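# Stand the table towel roll upright atop the cubby

## Task

Take the rolled towel lying on the table and set it upright on one end on the cubby's top surface, where it must remain standing and stay rolled; the second towel must remain rolled and lying inside the cubby, and the cubby must not be moved.

## Robot and tools

Robot: two Doosan M1013 arms, left_arm and right_arm, each with a Robotiq 140 two-finger gripper. left_arm's fingers are rigid. right_arm's fingers have a hinge that can fold: only the outer quarter of each pad (near the tip) grips at the requested force. Closer to the palm the fingers may wrap a part, holding a thin one loosely or not at all and squeezing a wide one harder than asked. Pressing a fingertip into a surface folds it easily unless the fingers are fully shut, so a move can pass the surface quietly and spoil the next grasp.

Frames: the scene frame has its origin at table-top height, midway between the nominal bases, +z up, +x out over the table, left_arm toward +y (image left/right may differ). Calibrated bases: left_arm at (+0.025, +0.567, 0), right_arm at (-0.033, -0.669, 0), each yawed very slightly. Every hand pose, velocity, target, offset and wrist-camera pose is given in that arm's own base frame; fixed cameras and the table use the scene frame. Each gripper's fingers point along its +z and open along its y. end_effector_position is the centre of the closed pads (pads 66 mm long); fingertips extend about 33 mm beyond it when nearly closed, about 9 mm when wide open.

Row layout (shared by execute_actions and move): 20 numbers in [-1, 1], always both arms. First left_arm: dx, dy, dz, rx, ry, rz, then left_gripper position, force_limit, speed, activate; then the same ten for right_arm/right_gripper. dx..rz are an offset, not a pose: measured from that arm's Hand target as it was when the action or move began, along its base axes, with rx, ry, rz forming a single rotation vector about the Hand target's position. Scale: 1.0 = 0.6 m or 180 degrees. Repeating an offset moves the arm again. Six zeros means no new pose request for that arm. Gripper numbers are absolute commands; always resend the intended position, force_limit and speed, and send activate 0.

Gripper: position +1 = open 140 mm, about -0.8 = pads touching, -1 = close until blocked. force_limit -1..+1 sets squeeze (roughly 14 N to 58 N on narrow parts for a slow close); speed -1..+1 sets finger rate (about 30 to 250 mm/s), and faster closing grips much harder. Both start at +1. After closing, object_status 2 means stopped on something (held); 3 means reached the command or pads met; 0 moving; 1 blocked while opening. To tighten, raise force_limit and nudge position (-1 to -0.98); to loosen, open and reclose slowly. position_measured is in counts: 3 open, 75 about 100 mm, 139 about 60 mm, 200 about 20 mm, 230 pads touching. fault 7 or 13 means send activate 1 once, with nothing against the fingers' outsides (it also releases any part).

execute_actions(actions, cameras): actions is a list of actions, each a list of up to 15 rows (one per 1/30 s control step); all rows count from the action's starting pose and a short table holds its last row. An empty list returns images and the scene number and task. cameras: names such as cam_high, cam_low, cam_roll_left, cam_roll_right, cam_left_wrist, cam_right_wrist, or ["all"]; unknown names void the call.

move(target, speed, blend, stop_force, zero, blocking, cameras): straight-line travel toward one row or up to 15 rows; every row is an offset from the same starting Hand targets, not from the previous row. speed in m/s, 0.002 to 2 (default 0.25), rotation up to twice that in rad/s; one value or one per target. blend in metres rounds corners; 0 stops at each. stop_force 10 to 80 N ends an arm's path when push against its motion exceeds it; use it only slowly, not while rotating, and omit it when backing off a contact. zero (true default) resets the force baseline. blocking=false returns early (not with stop_force). Paths ignore obstacles and the other arm; avoid passing near an arm's own base. The result adds a move: line such as done, off_target, moving, held or fault, plus limits (paced = clipped, held = steps withheld).

wait(seconds 0 to 3600) lets time pass; stop brakes a running move; zoom_image(camera, region [x0,y0,x1,y1], at most 504 px square) enlarges the latest image; clear_fault(arm) clears a torque or force fault; read_manual gives licence texts; finished_scene(scene) ends the scene irreversibly.

Results: positions in metres, quat_wxyz, velocities; Hand target is the last commanded (clipped) pose and the base for new offsets, and the gripper may settle short of it. Joint torques, External joint torques and Flange force (gripper axes, includes held weight, noisy) indicate contact. Wrist depth is a 7x7 grid of distances ahead of each wrist camera. MOTOR HOT warns of overheating.

Avoid: anything leaving the table (fails the task), dropping or releasing moving parts, hard hits on fixed or heavy objects, arms touching each other, hard squeezes on parts still supported, and pushing past firm contacts: arms are stiff, and 144 N of force or joint loads beyond limits (elbow 147, wrist joints 41.4 N m) stop the arm. Orientation is clipped to 32 degrees from the measured one per step. Move smoothly and promptly; thinking time also counts.

Each tool is called by a JSON object that holds its "api" and its "payload", one argument or row to a line.

## Session

{"api": "execute_actions", "payload": {
  "actions": []
}}

Scene clock: 0.00 s.
left_arm: end_effector_position=(+0.4463, -0.4359, +0.2478) position_measured=3 object_status=3 fault=0 end_effector_quat_wxyz=(-0.004, +0.661, +0.751, -0.006) | right_arm: end_effector_position=(+0.5051, +0.3213, +0.1906) position_measured=3 object_status=3 fault=0 end_effector_quat_wxyz=(+0.331, +0.834, -0.395, +0.197)
Joint positions: left_arm=[-0.823 0.158 1.749 -0.012 1.241 -0.946] | right_arm=[0.809 0.431 1.688 -0.567 1.602 3.42]
Joint velocities: within noise
Joint torques (N m): no reading
External joint torques (N m): no reading
Flange force (N): no reading
Wrist depth (mm): cam_left_wrist=[337 333 336 335 338 210 212 / 354 354 353 354 225 222 222 / 377 375 375 375 235 236 234 / 393 139 399 256 251 244 244 / 99 416 426 268 268 267 102 / 465 454 462 285 286 456 106 / 490 495 494 490 489 487 -] | cam_right_wrist=[323 353 392 445 521 593 - / 305 330 365 413 471 548 1802 / 291 313 345 386 434 498 584 / 276 143 326 360 403 439 514 / - 278 307 339 379 413 115 / 251 268 292 320 353 395 424 / 242 257 277 302 332 368 408]
Hand target: left_arm +0.4463, -0.4359, +0.2478; -0.004, +0.661, +0.751, -0.006 | right_arm +0.5051, +0.3213, +0.1906; +0.331, +0.834, -0.395, +0.197
Tool commands: left_gripper/position=+1.0 left_gripper/force_limit=+1.0 left_gripper/speed=+1.0 left_gripper/activate=+0.0 right_gripper/position=+1.0 right_gripper/force_limit=+1.0 right_gripper/speed=+1.0 right_gripper/activate=+0.0

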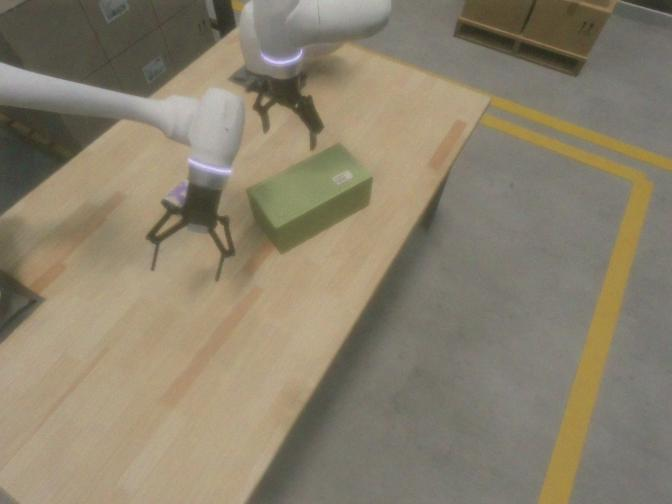

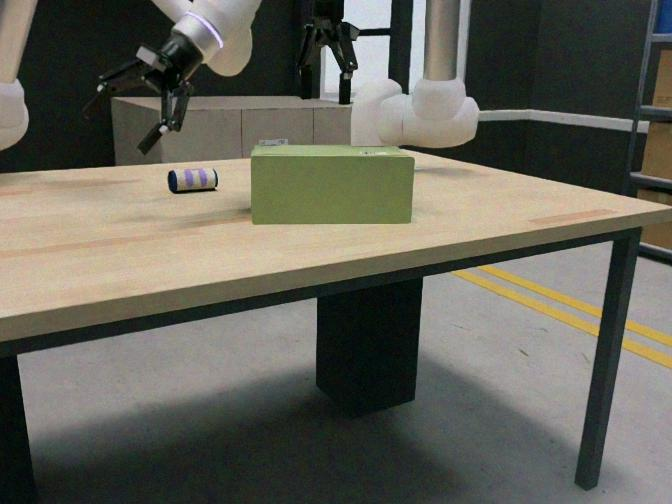

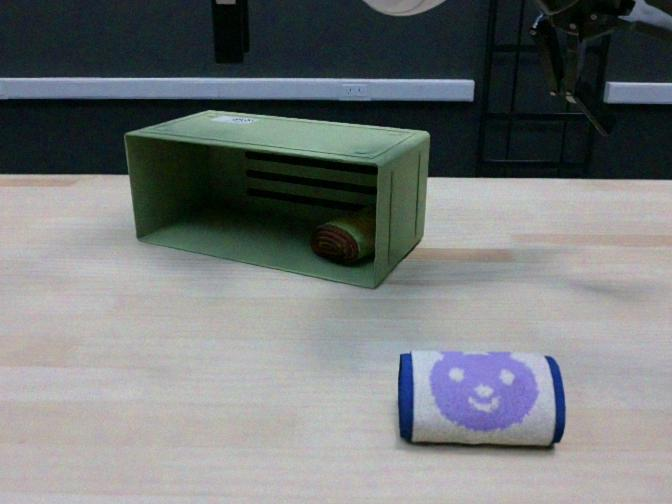

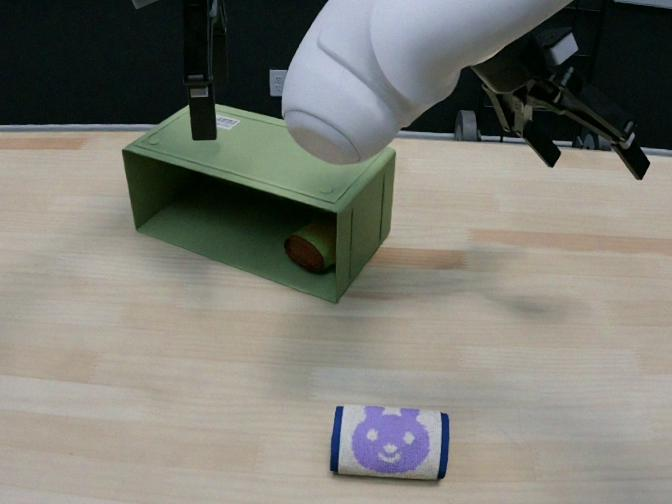

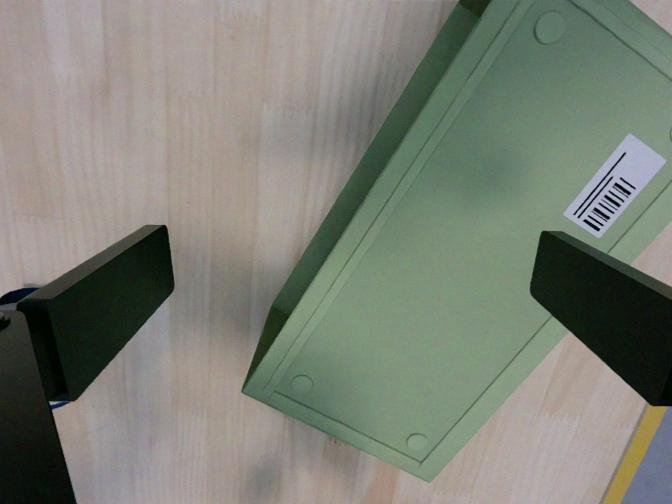

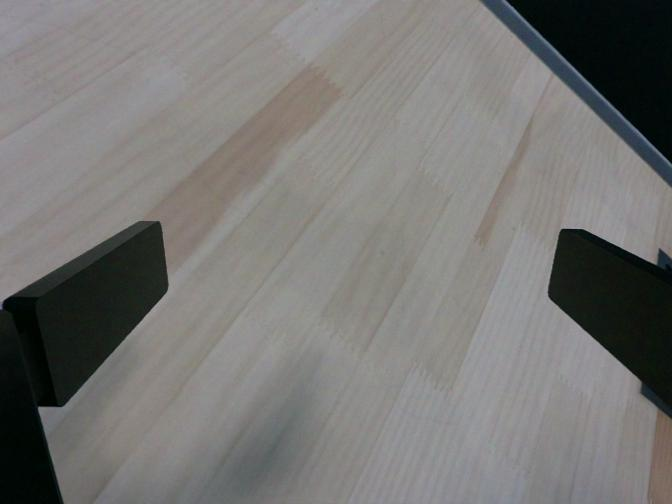

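{"api": "move", "payload": {
  "target": [-0.5,-0.34,0,0,0,0.9594,1,-1,-1,0,0,0,0,0,0,0,1,1,1,0],
  "speed": 0.5,
  "cameras": ["cam_left_wrist","cam_roll_left","cam_high"]
}}

Scene clock: 43.23 s.
left_arm: end_effector_position=(+0.3907, -0.4735, +0.2478) position_measured=3 object_status=3 fault=0 end_effector_quat_wxyz=(-0.004, +0.432, +0.902, -0.011) | right_arm: end_effector_position=(+0.5051, +0.3213, +0.1906) position_measured=3 object_status=3 fault=0 end_effector_quat_wxyz=(+0.331, +0.834, -0.395, +0.197)
Joint positions: left_arm=[-0.925 0.138 1.772 -0.024 1.229 -1.595] | right_arm=[0.809 0.431 1.688 -0.567 1.602 3.42]
Joint torques (N m): left_arm=[-0.13 -54.53 -34.9 4.03 0.06 0.14] | right_arm=[2.1 -77.22 -33.32 1.51 1.98 -0.2]
External joint torques (N m): left_arm=[0.06 0.88 -4.46 -0.04 -0.03 -0.14] | right_arm=[-2.18 -0.19 -0.37 0.32 -0.48 0.21]
Flange force (N): left_arm=[-9.4 0.0 -5.1] | right_arm=[2.0 -1.0 1.7]
Wrist depth (mm): cam_left_wrist=[339 338 335 335 334 333 331 / 346 354 354 353 351 350 346 / 349 377 377 375 369 - 238 / 396 138 399 409 253 241 245 / 99 415 428 273 268 267 101 / 465 454 456 288 286 282 106 / 493 493 493 489 485 488 -] | cam_right_wrist=[323 350 390 448 517 584 - / 305 332 364 414 471 548 1922 / 289 312 344 384 432 501 590 / 273 144 323 358 402 443 514 / - 279 307 339 377 413 114 / 250 269 291 320 351 394 422 / 242 255 278 302 332 369 407]
Hand target: left_arm +0.3907, -0.4735, +0.2478; -0.004, +0.432, +0.902, -0.011 (not the last commanded pose) | right_arm +0.5051, +0.3213, +0.1906; +0.331, +0.834, -0.395, +0.197
Off the commanded pose: left_arm 0.296 m, 141 deg | right_arm 0.000 m, 0 deg.
move: held (left_arm; a check stopped the path); limits=held
pose unreachable (left arm): on one or more control steps of this call, first in action 0 (counted from 0), this arm could not follow its commanded pose, so it was not sent that pose on those steps. It may still have moved: this result reports where it is.
cause: moving toward the commanded pose would bring a part of the arm too close to another arm (this arm's gripper and a part of the right arm just beyond its joint 4 (forearm roll), along the way the arms are being sent, or toward where that arm still pushes).
cam_left_wrist: T_world_to_cam=[[0.77371, 0.63315, -0.02228, 0.01215], [0.60208, -0.72388, 0.3369, -0.65995], [0.19718, -0.27408, -0.94128, 0.16726]] pos_world=[0.35496, -0.43958, 0.38005]
Images, in order (width x height): cam_high 672x504, cam_roll_left 672x504, cam_left_wrist 672x504.

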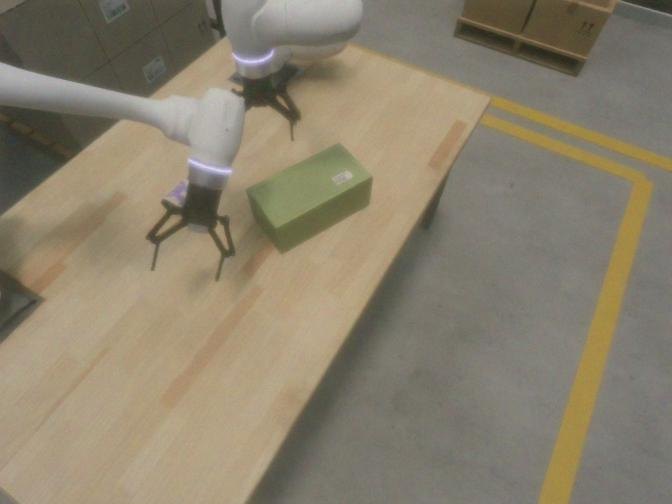

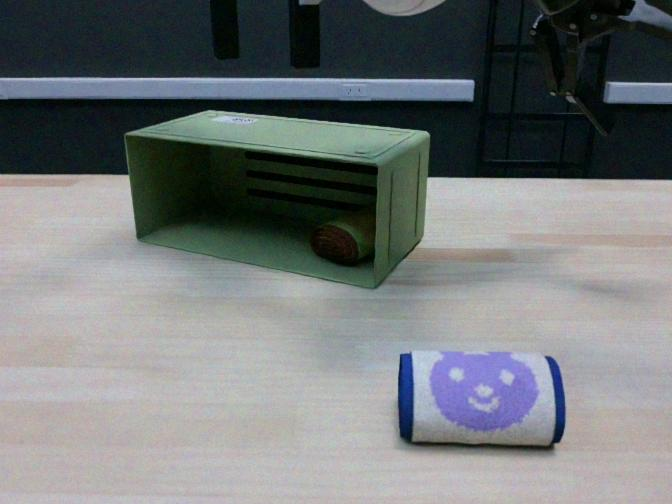

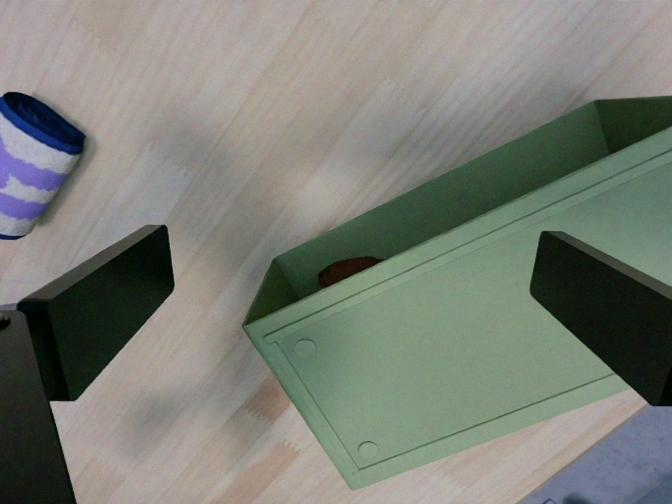

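{"api": "move", "payload": {
  "target": [0,0,0,0,0,0,1,-1,-1,0,0.05,-0.8,0.15,0,0,-0.24,1,1,1,0],
  "speed": 0.5
}}

{"api": "move", "payload": {
  "target": [-0.408,-0.2775,0,0,0,0.7833,1,-1,-1,0,0,0,0,0,0,0,1,1,1,0],
  "speed": 0.5,
  "cameras": ["cam_left_wrist","cam_roll_left","cam_high"]
}}

Scene clock: 48.90 s.
left_arm: end_effector_position=(+0.3907, -0.4735, +0.2478) position_measured=3 object_status=3 fault=0 end_effector_quat_wxyz=(-0.004, +0.432, +0.902, -0.011) | right_arm: end_effector_position=(+0.5351, -0.1586, +0.2806) position_measured=3 object_status=3 fault=0 end_effector_quat_wxyz=(+0.380, +0.630, -0.674, +0.061)
Joint positions: left_arm=[-0.925 0.138 1.772 -0.024 1.229 -1.595] | right_arm=[-0.009 0.281 1.721 -0.605 1.668 3.308]
Joint torques (N m): left_arm=[0.13 -54.85 -35.22 4.08 0.12 0.11] | right_arm=[3.07 -65.9 -35.84 1.47 1.7 -0.24]
External joint torques (N m): left_arm=[0.02 0.81 -4.24 -0.08 -0.08 -0.11] | right_arm=[-2.98 1.04 -0.32 0.34 -0.37 0.26]
Flange force (N): left_arm=[-8.9 0.0 -4.7] | right_arm=[2.7 -3.0 2.3]
Wrist depth (mm): cam_left_wrist=[341 338 335 336 335 333 333 / 348 354 353 357 352 351 357 / 373 376 377 373 372 - 235 / 396 138 403 384 258 241 243 / 99 413 426 267 268 266 101 / 467 458 456 286 285 283 106 / 491 493 493 493 490 489 -] | cam_right_wrist=[1220 1349 1548 1708 1938 2261 2096 / 1177 1260 1406 1569 1774 2059 2005 / 1130 1207 1325 1478 1647 1938 1647 / 1030 144 426 472 530 567 703 / - 359 394 437 482 528 115 / 323 344 373 407 453 505 523 / 312 328 356 387 429 474 507]
Hand target: left_arm +0.3907, -0.4735, +0.2478; -0.004, +0.432, +0.902, -0.011 | right_arm +0.5351, -0.1587, +0.2806; +0.380, +0.630, -0.674, +0.061
Off the commanded pose: left_arm 0.000 m, 0 deg | right_arm 0.000 m, 0 deg.
move: done

Scene clock: 51.93 s.
left_arm: end_effector_position=(+0.1460, -0.6400, +0.2478) position_measured=3 object_status=3 fault=0 end_effector_quat_wxyz=(-0.009, +0.706, -0.708, +0.007) | right_arm: end_effector_position=(+0.5351, -0.1587, +0.2806) position_measured=3 object_status=3 fault=0 end_effector_quat_wxyz=(+0.380, +0.630, -0.674, +0.061)
Joint positions: left_arm=[-1.411 0.203 1.695 0.024 1.242 -4.558] | right_arm=[-0.009 0.281 1.721 -0.605 1.668 3.308]
Joint torques (N m): left_arm=[-0.01 -61.96 -35.37 4.28 -0.02 0.17] | right_arm=[2.04 -65.24 -35.8 1.47 1.75 -0.2]
External joint torques (N m): left_arm=[0.08 0.79 -4.49 -0.14 -0.04 -0.17] | right_arm=[-2.05 -0.26 -0.63 0.35 -0.41 0.22]
Flange force (N): left_arm=[9.5 -2.1 -5.1] | right_arm=[2.3 -1.1 1.3]
Wrist depth (mm): cam_left_wrist=[338 336 335 331 332 334 332 / 357 356 353 345 353 351 350 / 377 376 374 - 374 376 375 / - 138 397 400 397 385 383 / 99 418 427 426 423 430 101 / 470 460 461 460 453 454 106 / 498 498 497 505 491 498 -] | cam_right_wrist=[1220 1365 1507 1671 1938 2176 - / 1165 1267 1424 1580 1802 2041 2041 / 1109 1201 1333 1432 1624 1860 2023 / 1020 143 426 474 536 577 705 / - 359 393 437 487 529 114 / 323 343 375 409 455 502 525 / 312 328 355 389 425 475 505]
Hand target: left_arm +0.1459, -0.6400, +0.2478; -0.009, +0.706, -0.708, +0.007 | right_arm +0.5351, -0.1587, +0.2806; +0.380, +0.630, -0.674, +0.061
Off the commanded pose: left_arm 0.000 m, 0 deg | right_arm 0.000 m, 0 deg.
move: done
cam_left_wrist: T_world_to_cam=[[-0.99974, -0.00506, -0.02233, 0.15745], [-0.01229, 0.94146, 0.33691, 0.52235], [0.01932, 0.33709, -0.94127, 0.58699]] pos_world=[0.15248, -0.68884, 0.38005]
Images, in order (width x height): cam_high 672x504, cam_roll_left 672x504, cam_left_wrist 672x504.

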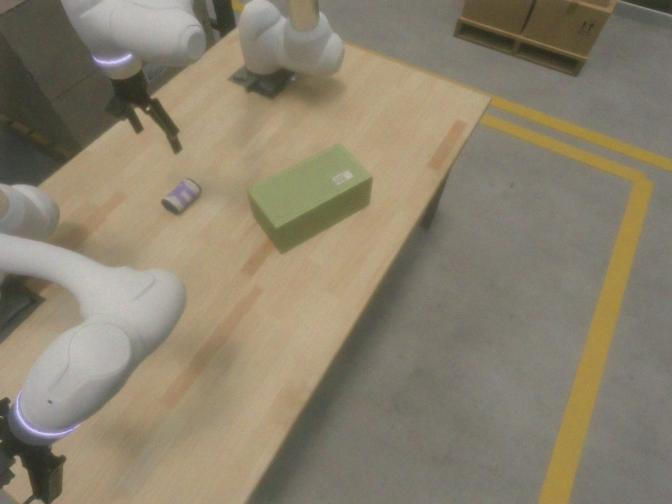

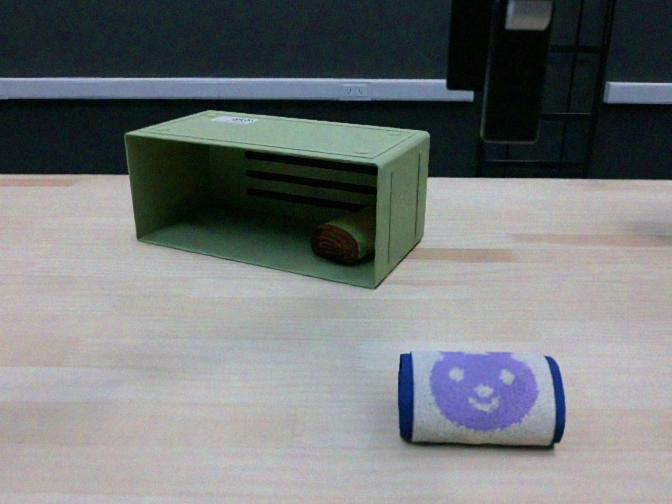

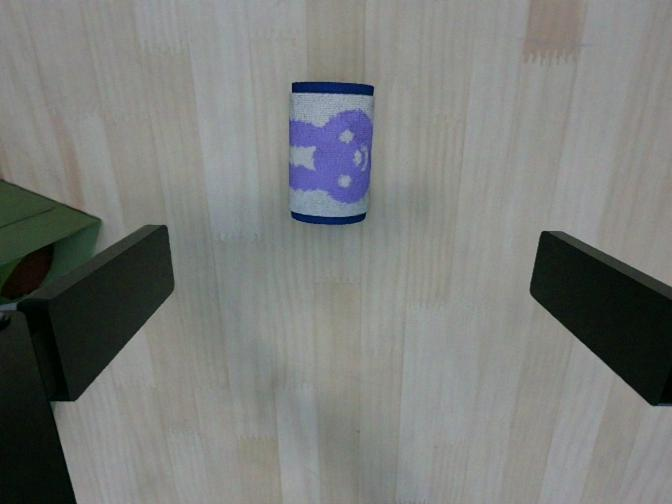

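{"api": "move", "payload": {
  "target": [
    [0.025,-0.058,-0.341,0,0,0,1,-1,-1,0,0,0,0,0,0,0,1,1,1,0],
    [0.025,-0.058,-0.341,0,0,0,-1,-0.6,-1,0,0,0,0,0,0,0,1,1,1,0]
  ],
  "cameras": ["cam_left_wrist","cam_roll_left","cam_roll_right"]
}}

Scene clock: 65.70 s.
left_arm: end_effector_position=(+0.1610, -0.6748, +0.0432) position_measured=170 object_status=0 fault=0 end_effector_quat_wxyz=(-0.009, +0.706, -0.708, +0.007) | right_arm: end_effector_position=(+0.5351, -0.1587, +0.2806) position_measured=3 object_status=3 fault=0 end_effector_quat_wxyz=(+0.380, +0.630, -0.674, +0.061)
Joint positions: left_arm=[-1.397 0.417 1.817 0.029 0.906 -4.554] | right_arm=[-0.009 0.281 1.721 -0.605 1.668 3.308]
Joint torques (N m): left_arm=[0.98 -72.52 -26.78 4.02 -0.12 0.21] | right_arm=[2.2 -65.02 -36.06 1.43 1.73 -0.22]
External joint torques (N m): left_arm=[-1.08 -1.93 -6.16 -0.61 0.07 -0.21] | right_arm=[-2.25 -0.67 -0.44 0.39 -0.39 0.24]
Flange force (N): left_arm=[10.3 -0.6 -6.2] | right_arm=[2.5 -0.2 1.8]
Wrist depth (mm): cam_left_wrist=[156 155 155 154 154 154 154 / 165 165 163 162 163 163 162 / 175 174 174 119 169 173 172 / 187 186 181 - 132 184 183 / 197 80 93 127 113 88 191 / - 70 57 - - 64 - / - 66 - 233 - - -] | cam_right_wrist=[1220 1341 1460 1696 1890 2155 - / 1171 1274 1389 1548 1788 2005 2023 / 1114 1220 1310 1460 1659 1906 1580 / 1053 144 425 472 528 571 701 / - 358 396 435 483 531 115 / 324 344 373 412 454 508 525 / 313 330 356 388 425 475 506]
Hand target: left_arm +0.1609, -0.6748, +0.0432; -0.009, +0.706, -0.708, +0.007 | right_arm +0.5351, -0.1587, +0.2806; +0.380, +0.630, -0.674, +0.061
Off the commanded pose: left_arm 0.000 m, 0 deg | right_arm 0.000 m, 0 deg.
move: done
cam_left_wrist: T_world_to_cam=[[-0.99974, -0.00506, -0.02233, 0.1677], [-0.01229, 0.94146, 0.33691, 0.62422], [0.01932, 0.33709, -0.94127, 0.40584]] pos_world=[0.16748, -0.72364, 0.17545]
Images, in order (width x height): cam_roll_left 672x504, cam_roll_right 672x504, cam_left_wrist 672x504.

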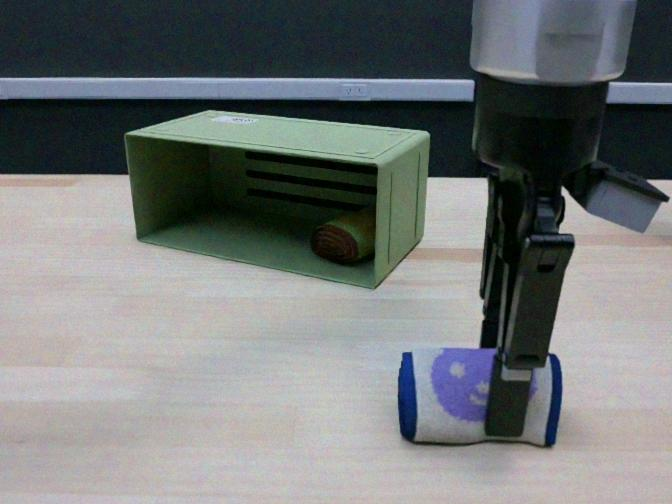

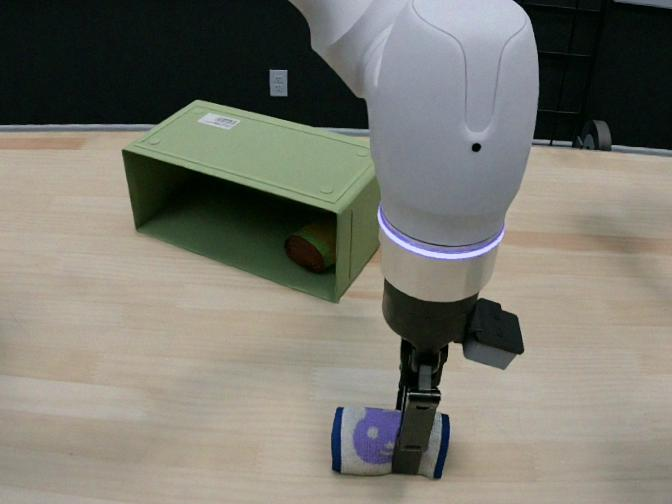

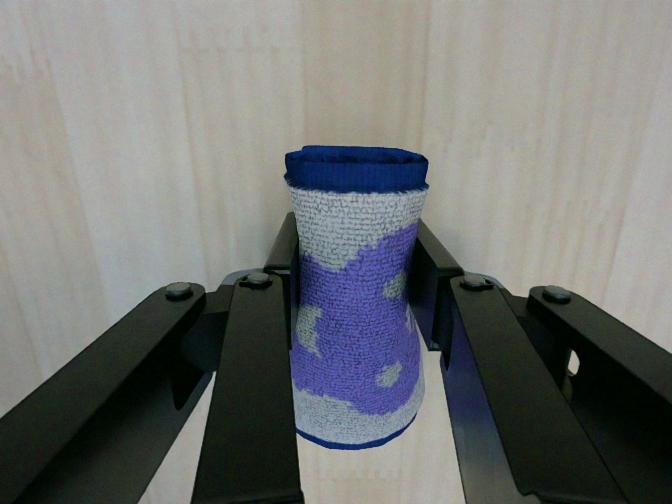

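{"api": "move", "payload": {
  "target": [
    [0,0,0.43,0,0,0,-1,-0.6,-1,0,0,0,0,0,0,0,1,1,1,0],
    [0.618,0.336,0.48,-0.5,0,0,-1,-0.6,-1,0,0,0,0,0,0,0,1,1,1,0]
  ],
  "blend": 0.05,
  "speed": 0.3,
  "cameras": ["cam_high","cam_low","cam_roll_left","cam_roll_right","cam_left_wrist"]
}}

Scene clock: 78.40 s.
left_arm: end_effector_position=(+0.5317, -0.4732, +0.3312) position_measured=170 object_status=2 fault=0 end_effector_quat_wxyz=(+0.493, +0.505, -0.495, +0.506) | right_arm: end_effector_position=(+0.5351, -0.1587, +0.2806) position_measured=3 object_status=3 fault=0 end_effector_quat_wxyz=(+0.380, +0.630, -0.674, +0.061)
Joint positions: left_arm=[-0.326 0.277 2.136 -1.835 1.34 -2.266] | right_arm=[-0.009 0.281 1.721 -0.605 1.668 3.308]
Joint torques (N m): left_arm=[-0.42 -55.89 -21.85 -2.53 2.21 0.06] | right_arm=[2.03 -64.79 -35.84 1.58 1.71 -0.23]
External joint torques (N m): left_arm=[0.28 2.02 -3.8 0.05 -0.09 -0.06] | right_arm=[-1.92 -0.83 -0.51 0.23 -0.37 0.25]
Flange force (N): left_arm=[-0.4 -9.5 2.2] | right_arm=[2.3 0.0 1.5]
Wrist depth (mm): cam_left_wrist=[- - 691 620 - - 578 / - - 2350 855 2457 - 616 / 2252 - - 121 - 2574 649 / 2252 2845 108 121 120 948 669 / - 80 93 130 - 96 764 / - 70 57 - - 64 - / - 66 - 270 - - -] | cam_right_wrist=[1201 1341 1517 1683 1906 2196 2196 / 1153 1267 1381 1601 1760 2078 2217 / 1088 1195 1325 1488 1708 1830 1636 / 1034 144 425 472 531 565 134 / - 356 394 436 483 531 115 / 321 345 373 410 455 506 523 / 312 329 356 391 427 475 504]
Hand target: left_arm +0.5317, -0.4732, +0.3312; +0.493, +0.505, -0.495, +0.506 | right_arm +0.5351, -0.1587, +0.2806; +0.380, +0.630, -0.674, +0.061
Off the commanded pose: left_arm 0.000 m, 0 deg | right_arm 0.000 m, 0 deg.
move: done
cam_left_wrist: T_world_to_cam=[[-0.99974, -0.0223, 0.00496, 0.52855], [-0.01219, 0.33691, -0.94146, 0.47922], [0.01932, -0.94127, -0.33709, -0.20322]] pos_world=[0.53818, -0.34095, 0.38004]

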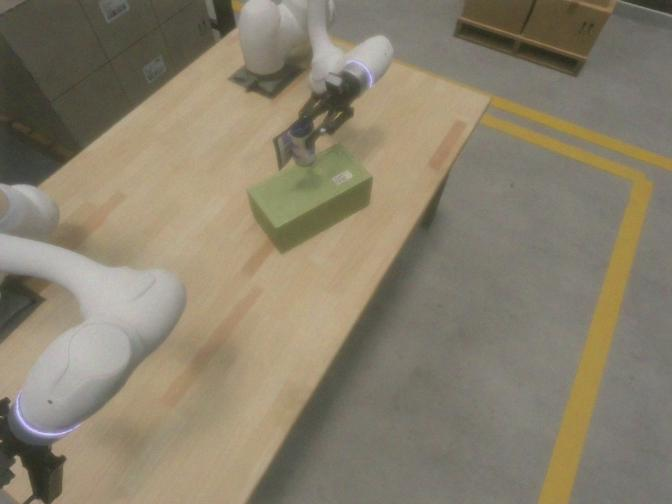

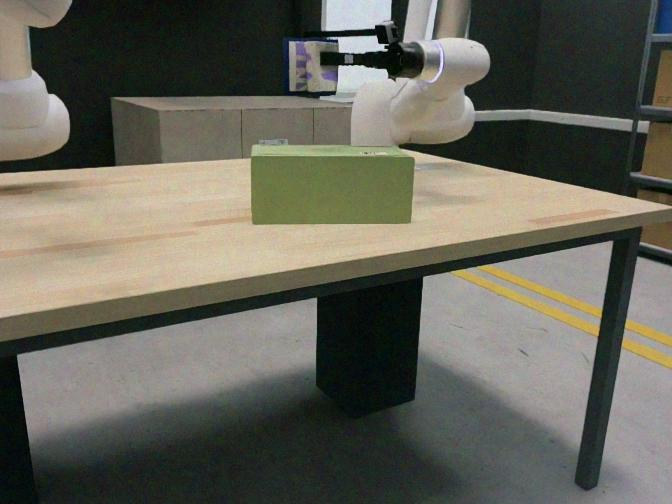

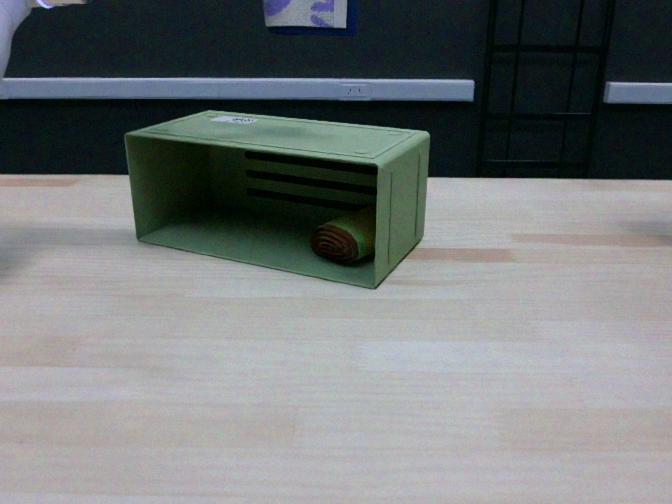

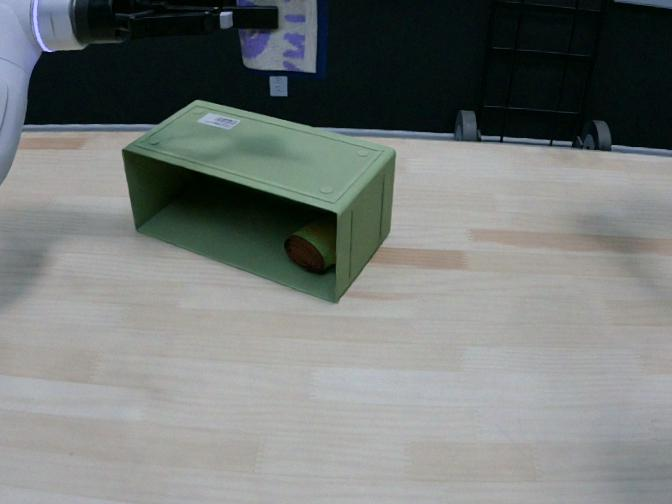

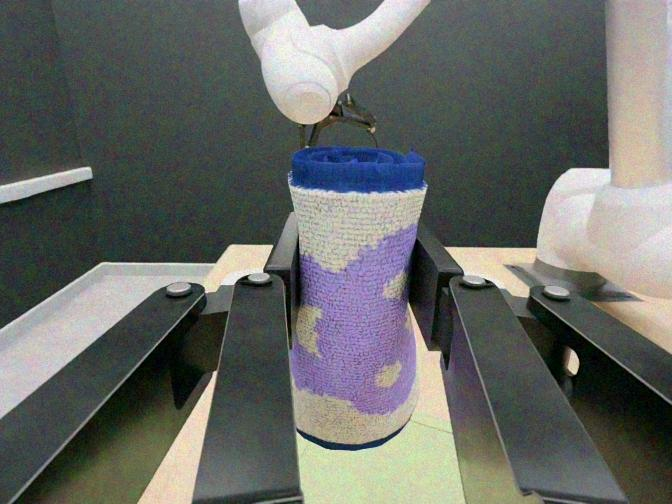

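{"api": "move", "payload": {
  "target": [0,0,-0.155,0,0,0,-1,-0.6,-1,0,0,0,0,0,0,0,1,1,1,0],
  "speed": 0.2
}}

{"api": "move", "payload": {
  "target": [0,0,-0.055,0,0,0,-1,-0.6,-1,0,0,0,0,0,0,0,1,1,1,0],
  "speed": 0.008,
  "stop_force": 10,
  "cameras": ["cam_high","cam_low","cam_roll_left","cam_roll_right","cam_left_wrist"]
}}

Scene clock: 89.47 s.
left_arm: end_effector_position=(+0.5318, -0.4732, +0.2382) position_measured=170 object_status=2 fault=0 end_effector_quat_wxyz=(+0.493, +0.505, -0.495, +0.506) | right_arm: end_effector_position=(+0.5351, -0.1587, +0.2806) position_measured=3 object_status=3 fault=0 end_effector_quat_wxyz=(+0.380, +0.630, -0.674, +0.061)
Joint positions: left_arm=[-0.326 0.422 2.179 -1.872 1.393 -2.082] | right_arm=[-0.009 0.281 1.721 -0.605 1.668 3.308]
Joint torques (N m): left_arm=[-0.74 -61.78 -15.29 -2.02 2.65 0.16] | right_arm=[2.4 -64.93 -35.97 1.47 1.76 -0.23]
External joint torques (N m): left_arm=[0.5 0.75 -3.59 0.03 -0.24 -0.16] | right_arm=[-2.3 -0.53 -0.42 0.35 -0.42 0.25]
Flange force (N): left_arm=[0.3 -7.8 1.4] | right_arm=[2.5 -0.4 1.9]
Wrist depth (mm): cam_left_wrist=[- - 2402 575 2229 - 584 / - - - - 2099 - 620 / 2457 - - 126 - 886 663 / - 2737 131 121 132 875 786 / - 80 93 - 114 93 618 / - 70 57 139 - 64 - / - 66 - 173 - - -] | cam_right_wrist=[1201 1333 1507 1708 1938 2196 2196 / 1177 1288 1406 1569 1860 2116 2377 / 1109 1189 1303 1478 1636 1860 1601 / 1034 144 423 469 533 554 134 / - 360 396 434 477 529 115 / 323 344 374 411 457 506 523 / 312 329 355 390 425 473 511]
Hand target: left_arm +0.5317, -0.4732, +0.2382; +0.493, +0.505, -0.495, +0.506 | right_arm +0.5351, -0.1587, +0.2806; +0.380, +0.630, -0.674, +0.061
Off the commanded pose: left_arm 0.000 m, 0 deg | right_arm 0.000 m, 0 deg.
move: done

Scene clock: 94.23 s.
left_arm: end_effector_position=(+0.5317, -0.4732, +0.2052) position_measured=170 object_status=2 fault=0 end_effector_quat_wxyz=(+0.493, +0.505, -0.495, +0.506) | right_arm: end_effector_position=(+0.5351, -0.1587, +0.2806) position_measured=3 object_status=3 fault=0 end_effector_quat_wxyz=(+0.380, +0.630, -0.674, +0.061)
Joint positions: left_arm=[-0.326 0.479 2.187 -1.883 1.412 -2.019] | right_arm=[-0.009 0.281 1.721 -0.605 1.668 3.308]
Joint torques (N m): left_arm=[-0.39 -60.96 -10.8 -0.92 0.66 0.14] | right_arm=[2.41 -64.56 -35.83 1.44 1.71 -0.27]
External joint torques (N m): left_arm=[0.22 -3.03 -5.51 -0.86 1.83 -0.14] | right_arm=[-2.39 -0.78 -0.59 0.38 -0.38 0.29]
Flange force (N): left_arm=[5.3 -7.2 1.6] | right_arm=[2.7 -0.3 1.7]
Wrist depth (mm): cam_left_wrist=[- - 2040 825 - - 607 / 2669 2514 - - 2429 1948 651 / - 2845 - 118 - 1092 665 / - 2808 676 120 132 789 798 / 2120 80 93 126 - - 547 / - 70 57 148 - 64 - / - 66 - 136 137 - -] | cam_right_wrist=[1220 1333 1488 1721 1922 2196 2239 / 1159 1267 1373 1548 1788 2096 2402 / 1093 1207 1310 1441 1636 1906 2176 / 1034 144 427 471 527 561 701 / - 357 394 438 479 533 114 / 323 345 375 413 456 511 522 / 312 330 355 388 426 474 508]
Hand target: left_arm +0.5317, -0.4732, +0.2052; +0.493, +0.505, -0.495, +0.506 | right_arm +0.5351, -0.1587, +0.2806; +0.380, +0.630, -0.674, +0.061
Off the commanded pose: left_arm 0.000 m, 0 deg | right_arm 0.000 m, 0 deg.
move: done
cam_left_wrist: T_world_to_cam=[[-0.99974, -0.02233, 0.00506, 0.52924], [-0.01229, 0.33691, -0.94146, 0.36065], [0.01932, -0.94127, -0.33709, -0.24569]] pos_world=[0.53828, -0.34095, 0.25404]

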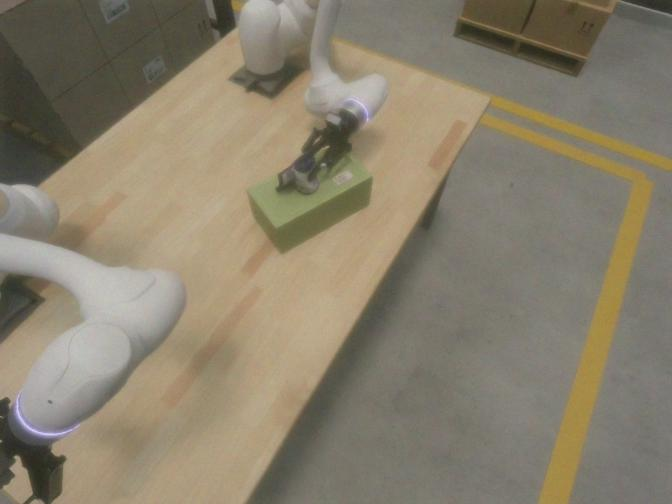

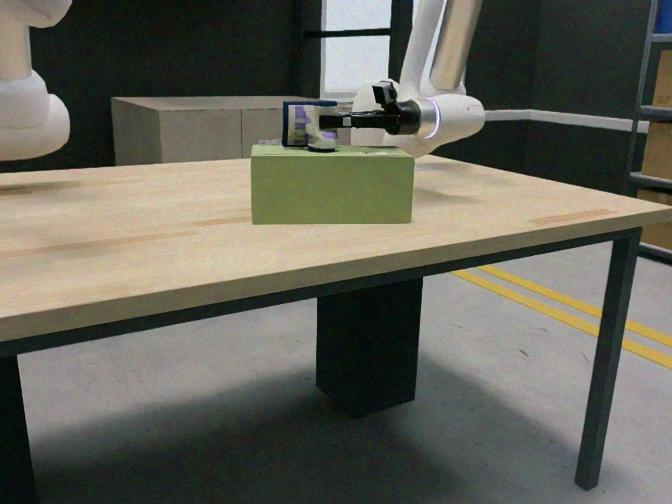

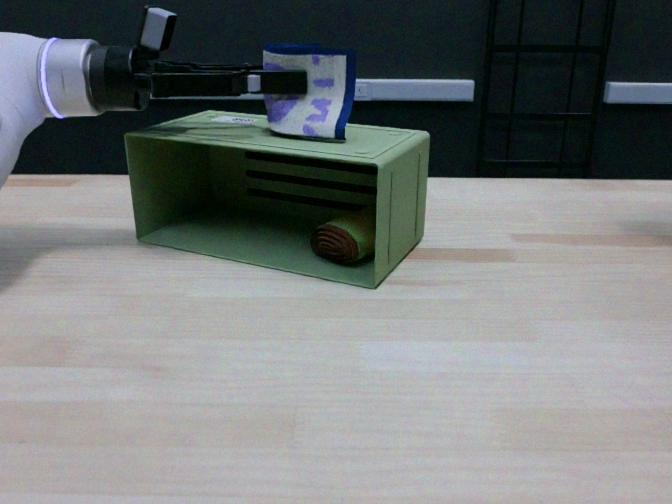

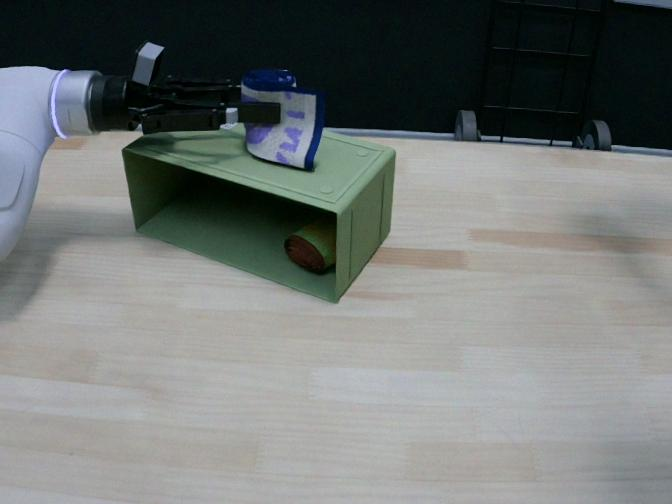

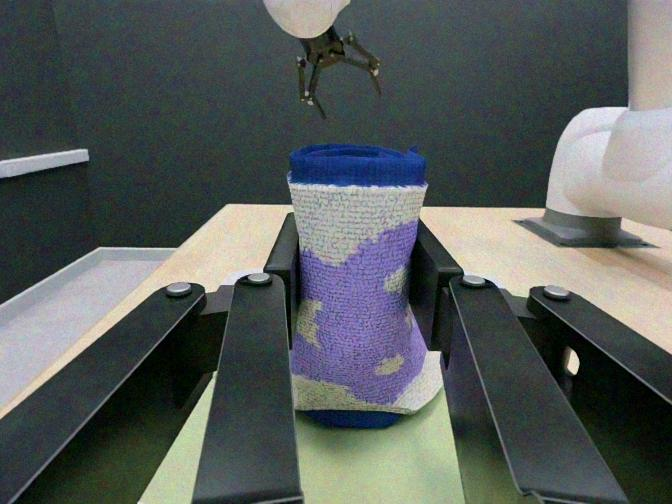

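{"api": "move", "payload": {
  "target": [0,0,0.022,0,0,0,-1,-0.6,-1,0,0,0,0,0,0,0,1,1,1,0],
  "speed": 0.02,
  "cameras": ["cam_low","cam_roll_left","cam_roll_right","cam_left_wrist"]
}}

Scene clock: 97.90 s.
left_arm: end_effector_position=(+0.5317, -0.4732, +0.2183) position_measured=170 object_status=2 fault=0 end_effector_quat_wxyz=(+0.493, +0.505, -0.495, +0.506) | right_arm: end_effector_position=(+0.5351, -0.1587, +0.2806) position_measured=3 object_status=3 fault=0 end_effector_quat_wxyz=(+0.380, +0.630, -0.674, +0.061)
Joint positions: left_arm=[-0.326 0.456 2.184 -1.879 1.404 -2.044] | right_arm=[-0.009 0.281 1.721 -0.605 1.668 3.308]
Joint torques (N m): left_arm=[-0.46 -64.14 -13.81 -1.9 2.7 0.12] | right_arm=[2.41 -65.17 -36 1.47 1.72 -0.21]
External joint torques (N m): left_arm=[0.48 1.42 -3.55 0.03 -0.25 -0.12] | right_arm=[-2.44 0.12 -0.26 0.33 -0.39 0.23]
Flange force (N): left_arm=[-1.3 -8.3 1.6] | right_arm=[2.4 -1.3 2.2]
Wrist depth (mm): cam_left_wrist=[- - 2922 604 - - 589 / - - 2669 - 2300 - 623 / - 2922 - 120 119 835 661 / - 2737 718 121 132 819 748 / 2184 80 93 128 113 - 583 / - 70 57 142 - 64 - / - 66 - 151 151 - -] | cam_right_wrist=[1227 1341 1488 1721 1802 2306 2261 / 1183 1260 1389 1527 1788 2096 2562 / 1083 1214 1349 1460 1624 1875 1647 / 1039 144 427 474 529 574 697 / - 358 396 438 483 531 115 / 321 342 375 410 452 508 523 / 313 327 357 390 425 473 510]
Hand target: left_arm +0.5317, -0.4732, +0.2184; +0.493, +0.505, -0.495, +0.506 | right_arm +0.5351, -0.1587, +0.2806; +0.380, +0.630, -0.674, +0.061
Off the commanded pose: left_arm 0.000 m, 0 deg | right_arm 0.000 m, 0 deg.
move: done
cam_left_wrist: T_world_to_cam=[[-0.99974, -0.02233, 0.00506, 0.52917], [-0.01229, 0.33691, -0.94146, 0.37298], [0.01932, -0.94127, -0.33709, -0.24128]] pos_world=[0.53828, -0.34095, 0.26714]

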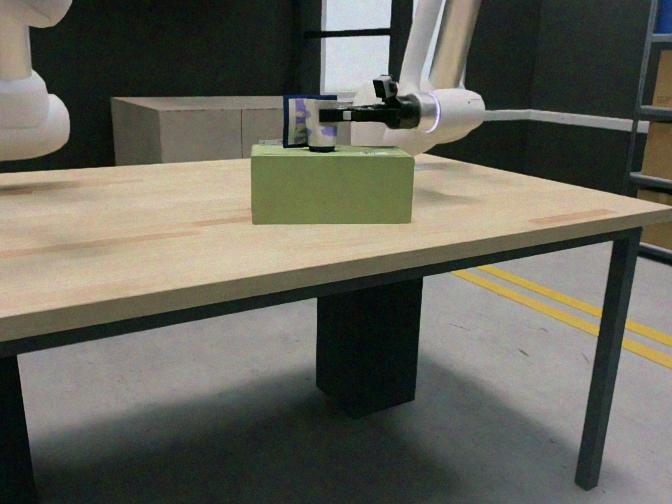

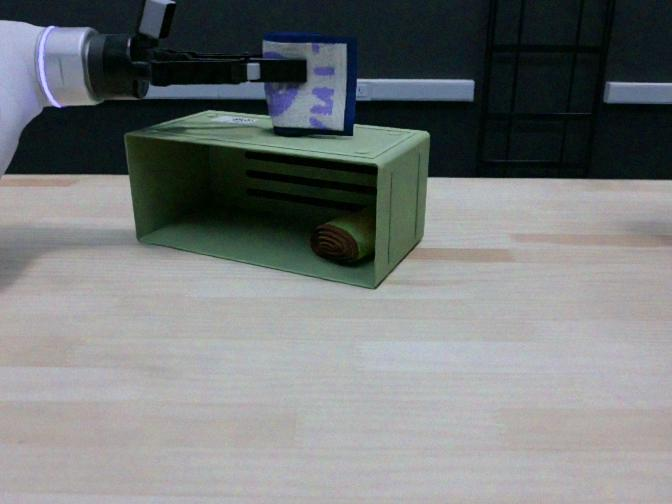

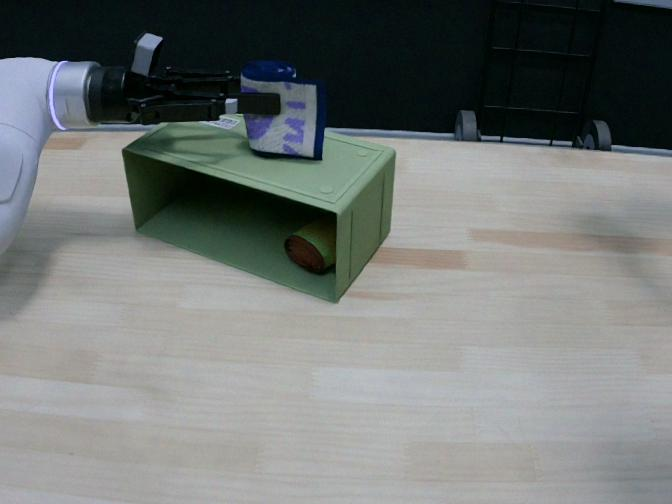

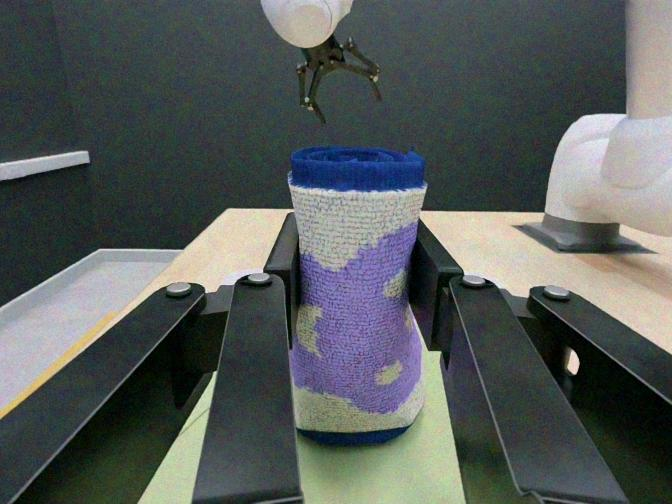

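{"api": "zoom_image", "payload": {
  "camera": "cam_roll_right",
  "region": [200, 30, 360, 190]
}}

{"api": "zoom_image", "payload": {
  "camera": "cam_low",
  "region": [260, 70, 380, 170]
}}

Scaled by 3.150.

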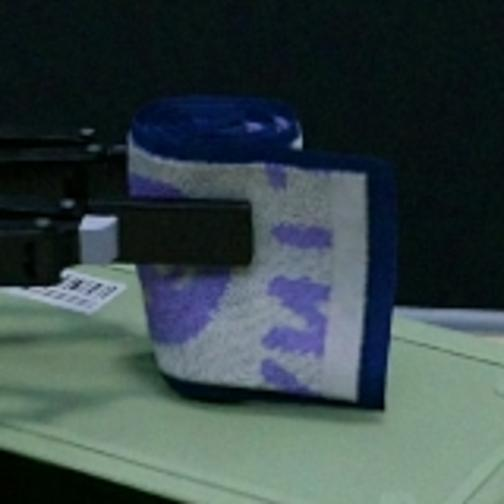

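Scaled by 4.200.

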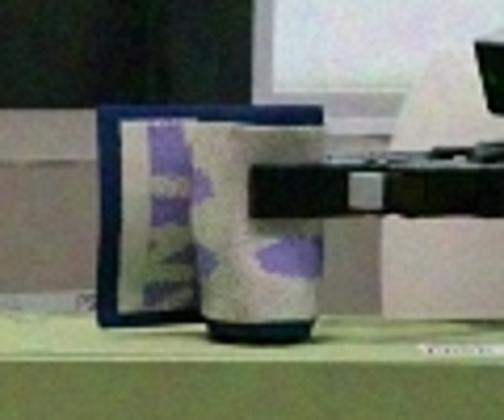

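{"api": "move", "payload": {
  "target": [
    [0,0,-0.005,0,0,0,-1,-0.6,-1,0,0,0,0,0,0,0,1,1,1,0],
    [0,0,-0.005,0,0,0,0.3,-0.6,-1,0,0,0,0,0,0,0,1,1,1,0]
  ],
  "speed": 0.01,
  "cameras": ["cam_high","cam_low","cam_roll_left","cam_roll_right","cam_left_wrist"]
}}

Scene clock: 112.60 s.
left_arm: end_effector_position=(+0.5317, -0.4732, +0.2154) position_measured=91 object_status=0 fault=0 end_effector_quat_wxyz=(+0.493, +0.505, -0.495, +0.506) | right_arm: end_effector_position=(+0.5351, -0.1587, +0.2806) position_measured=3 object_status=3 fault=0 end_effector_quat_wxyz=(+0.380, +0.630, -0.674, +0.061)
Joint positions: left_arm=[-0.326 0.461 2.185 -1.88 1.406 -2.038] | right_arm=[-0.009 0.281 1.721 -0.605 1.668 3.308]
Joint torques (N m): left_arm=[-0.04 -64.66 -13.7 -1.82 2.46 0.14] | right_arm=[2 -65.08 -35.66 1.48 1.75 -0.21]
External joint torques (N m): left_arm=[0.21 1.78 -3.4 0 -0.03 -0.14] | right_arm=[-2 -0.42 -0.72 0.34 -0.41 0.23]
Flange force (N): left_arm=[-2.1 -8.1 2.0] | right_arm=[2.4 -0.9 1.2]
Wrist depth (mm): cam_left_wrist=[- - - 792 - - 586 / - - 3276 - 2229 2350 627 / - - - 118 - 2883 659 / - - 155 - - 735 748 / - 80 136 133 231 108 89 / - 66 175 - 185 178 62 / - - 147 147 148 - -] | cam_right_wrist=[1214 1357 1497 1734 1922 - 2239 / 1153 1281 1398 1569 1774 2096 2847 / 1125 1214 1318 1507 1647 1906 1601 / 1030 144 423 473 533 569 135 / - 360 395 436 479 527 115 / 323 345 374 410 453 509 523 / 311 329 356 387 425 475 509]
Hand target: left_arm +0.5317, -0.4732, +0.2154; +0.493, +0.505, -0.495, +0.506 | right_arm +0.5351, -0.1587, +0.2806; +0.380, +0.630, -0.674, +0.061
Off the commanded pose: left_arm 0.000 m, 0 deg | right_arm 0.000 m, 0 deg.
move: done
cam_left_wrist: T_world_to_cam=[[-0.99974, -0.02233, 0.00506, 0.52919], [-0.01229, 0.33691, -0.94146, 0.37025], [0.01932, -0.94127, -0.33709, -0.24225]] pos_world=[0.53828, -0.34095, 0.26424]

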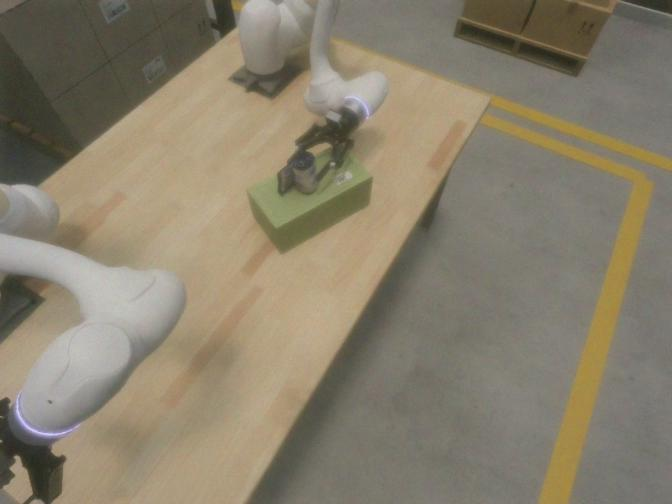

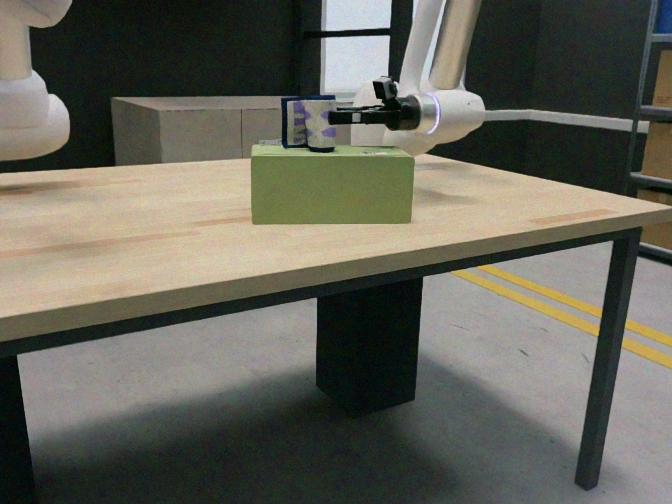

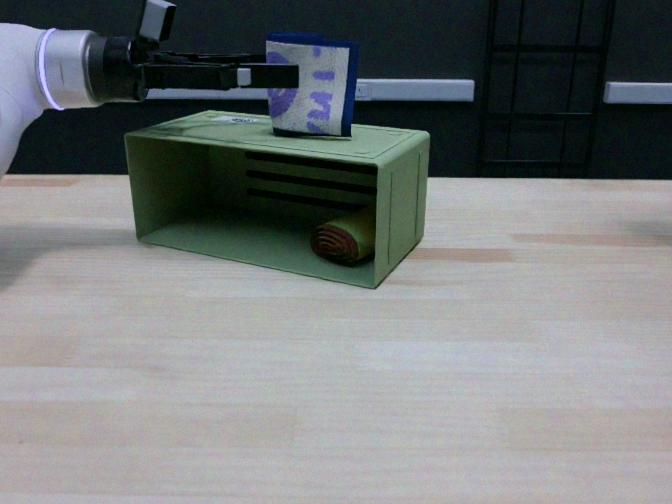

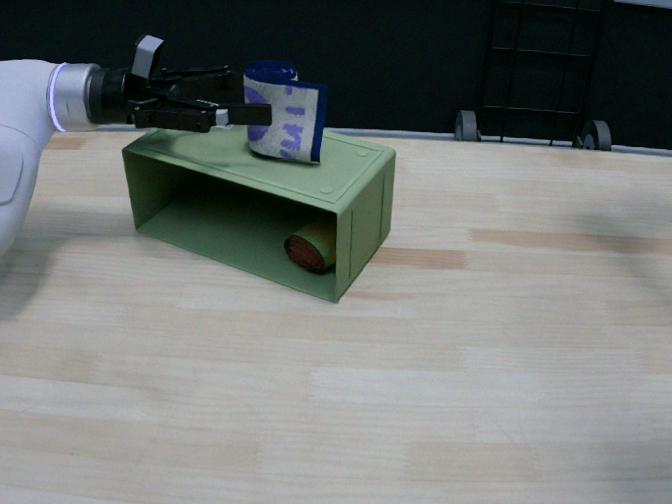

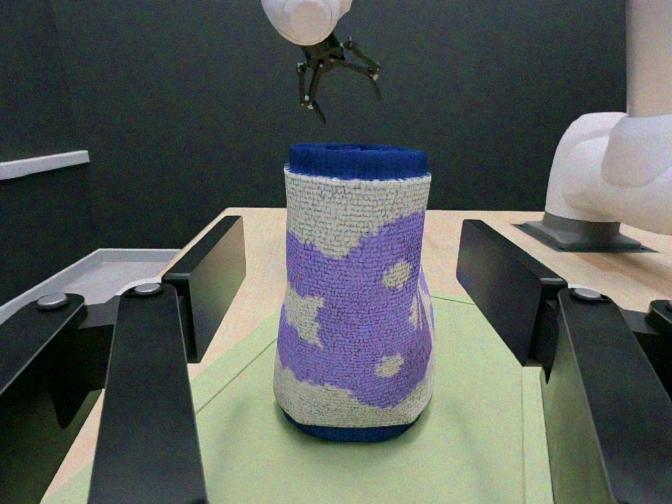

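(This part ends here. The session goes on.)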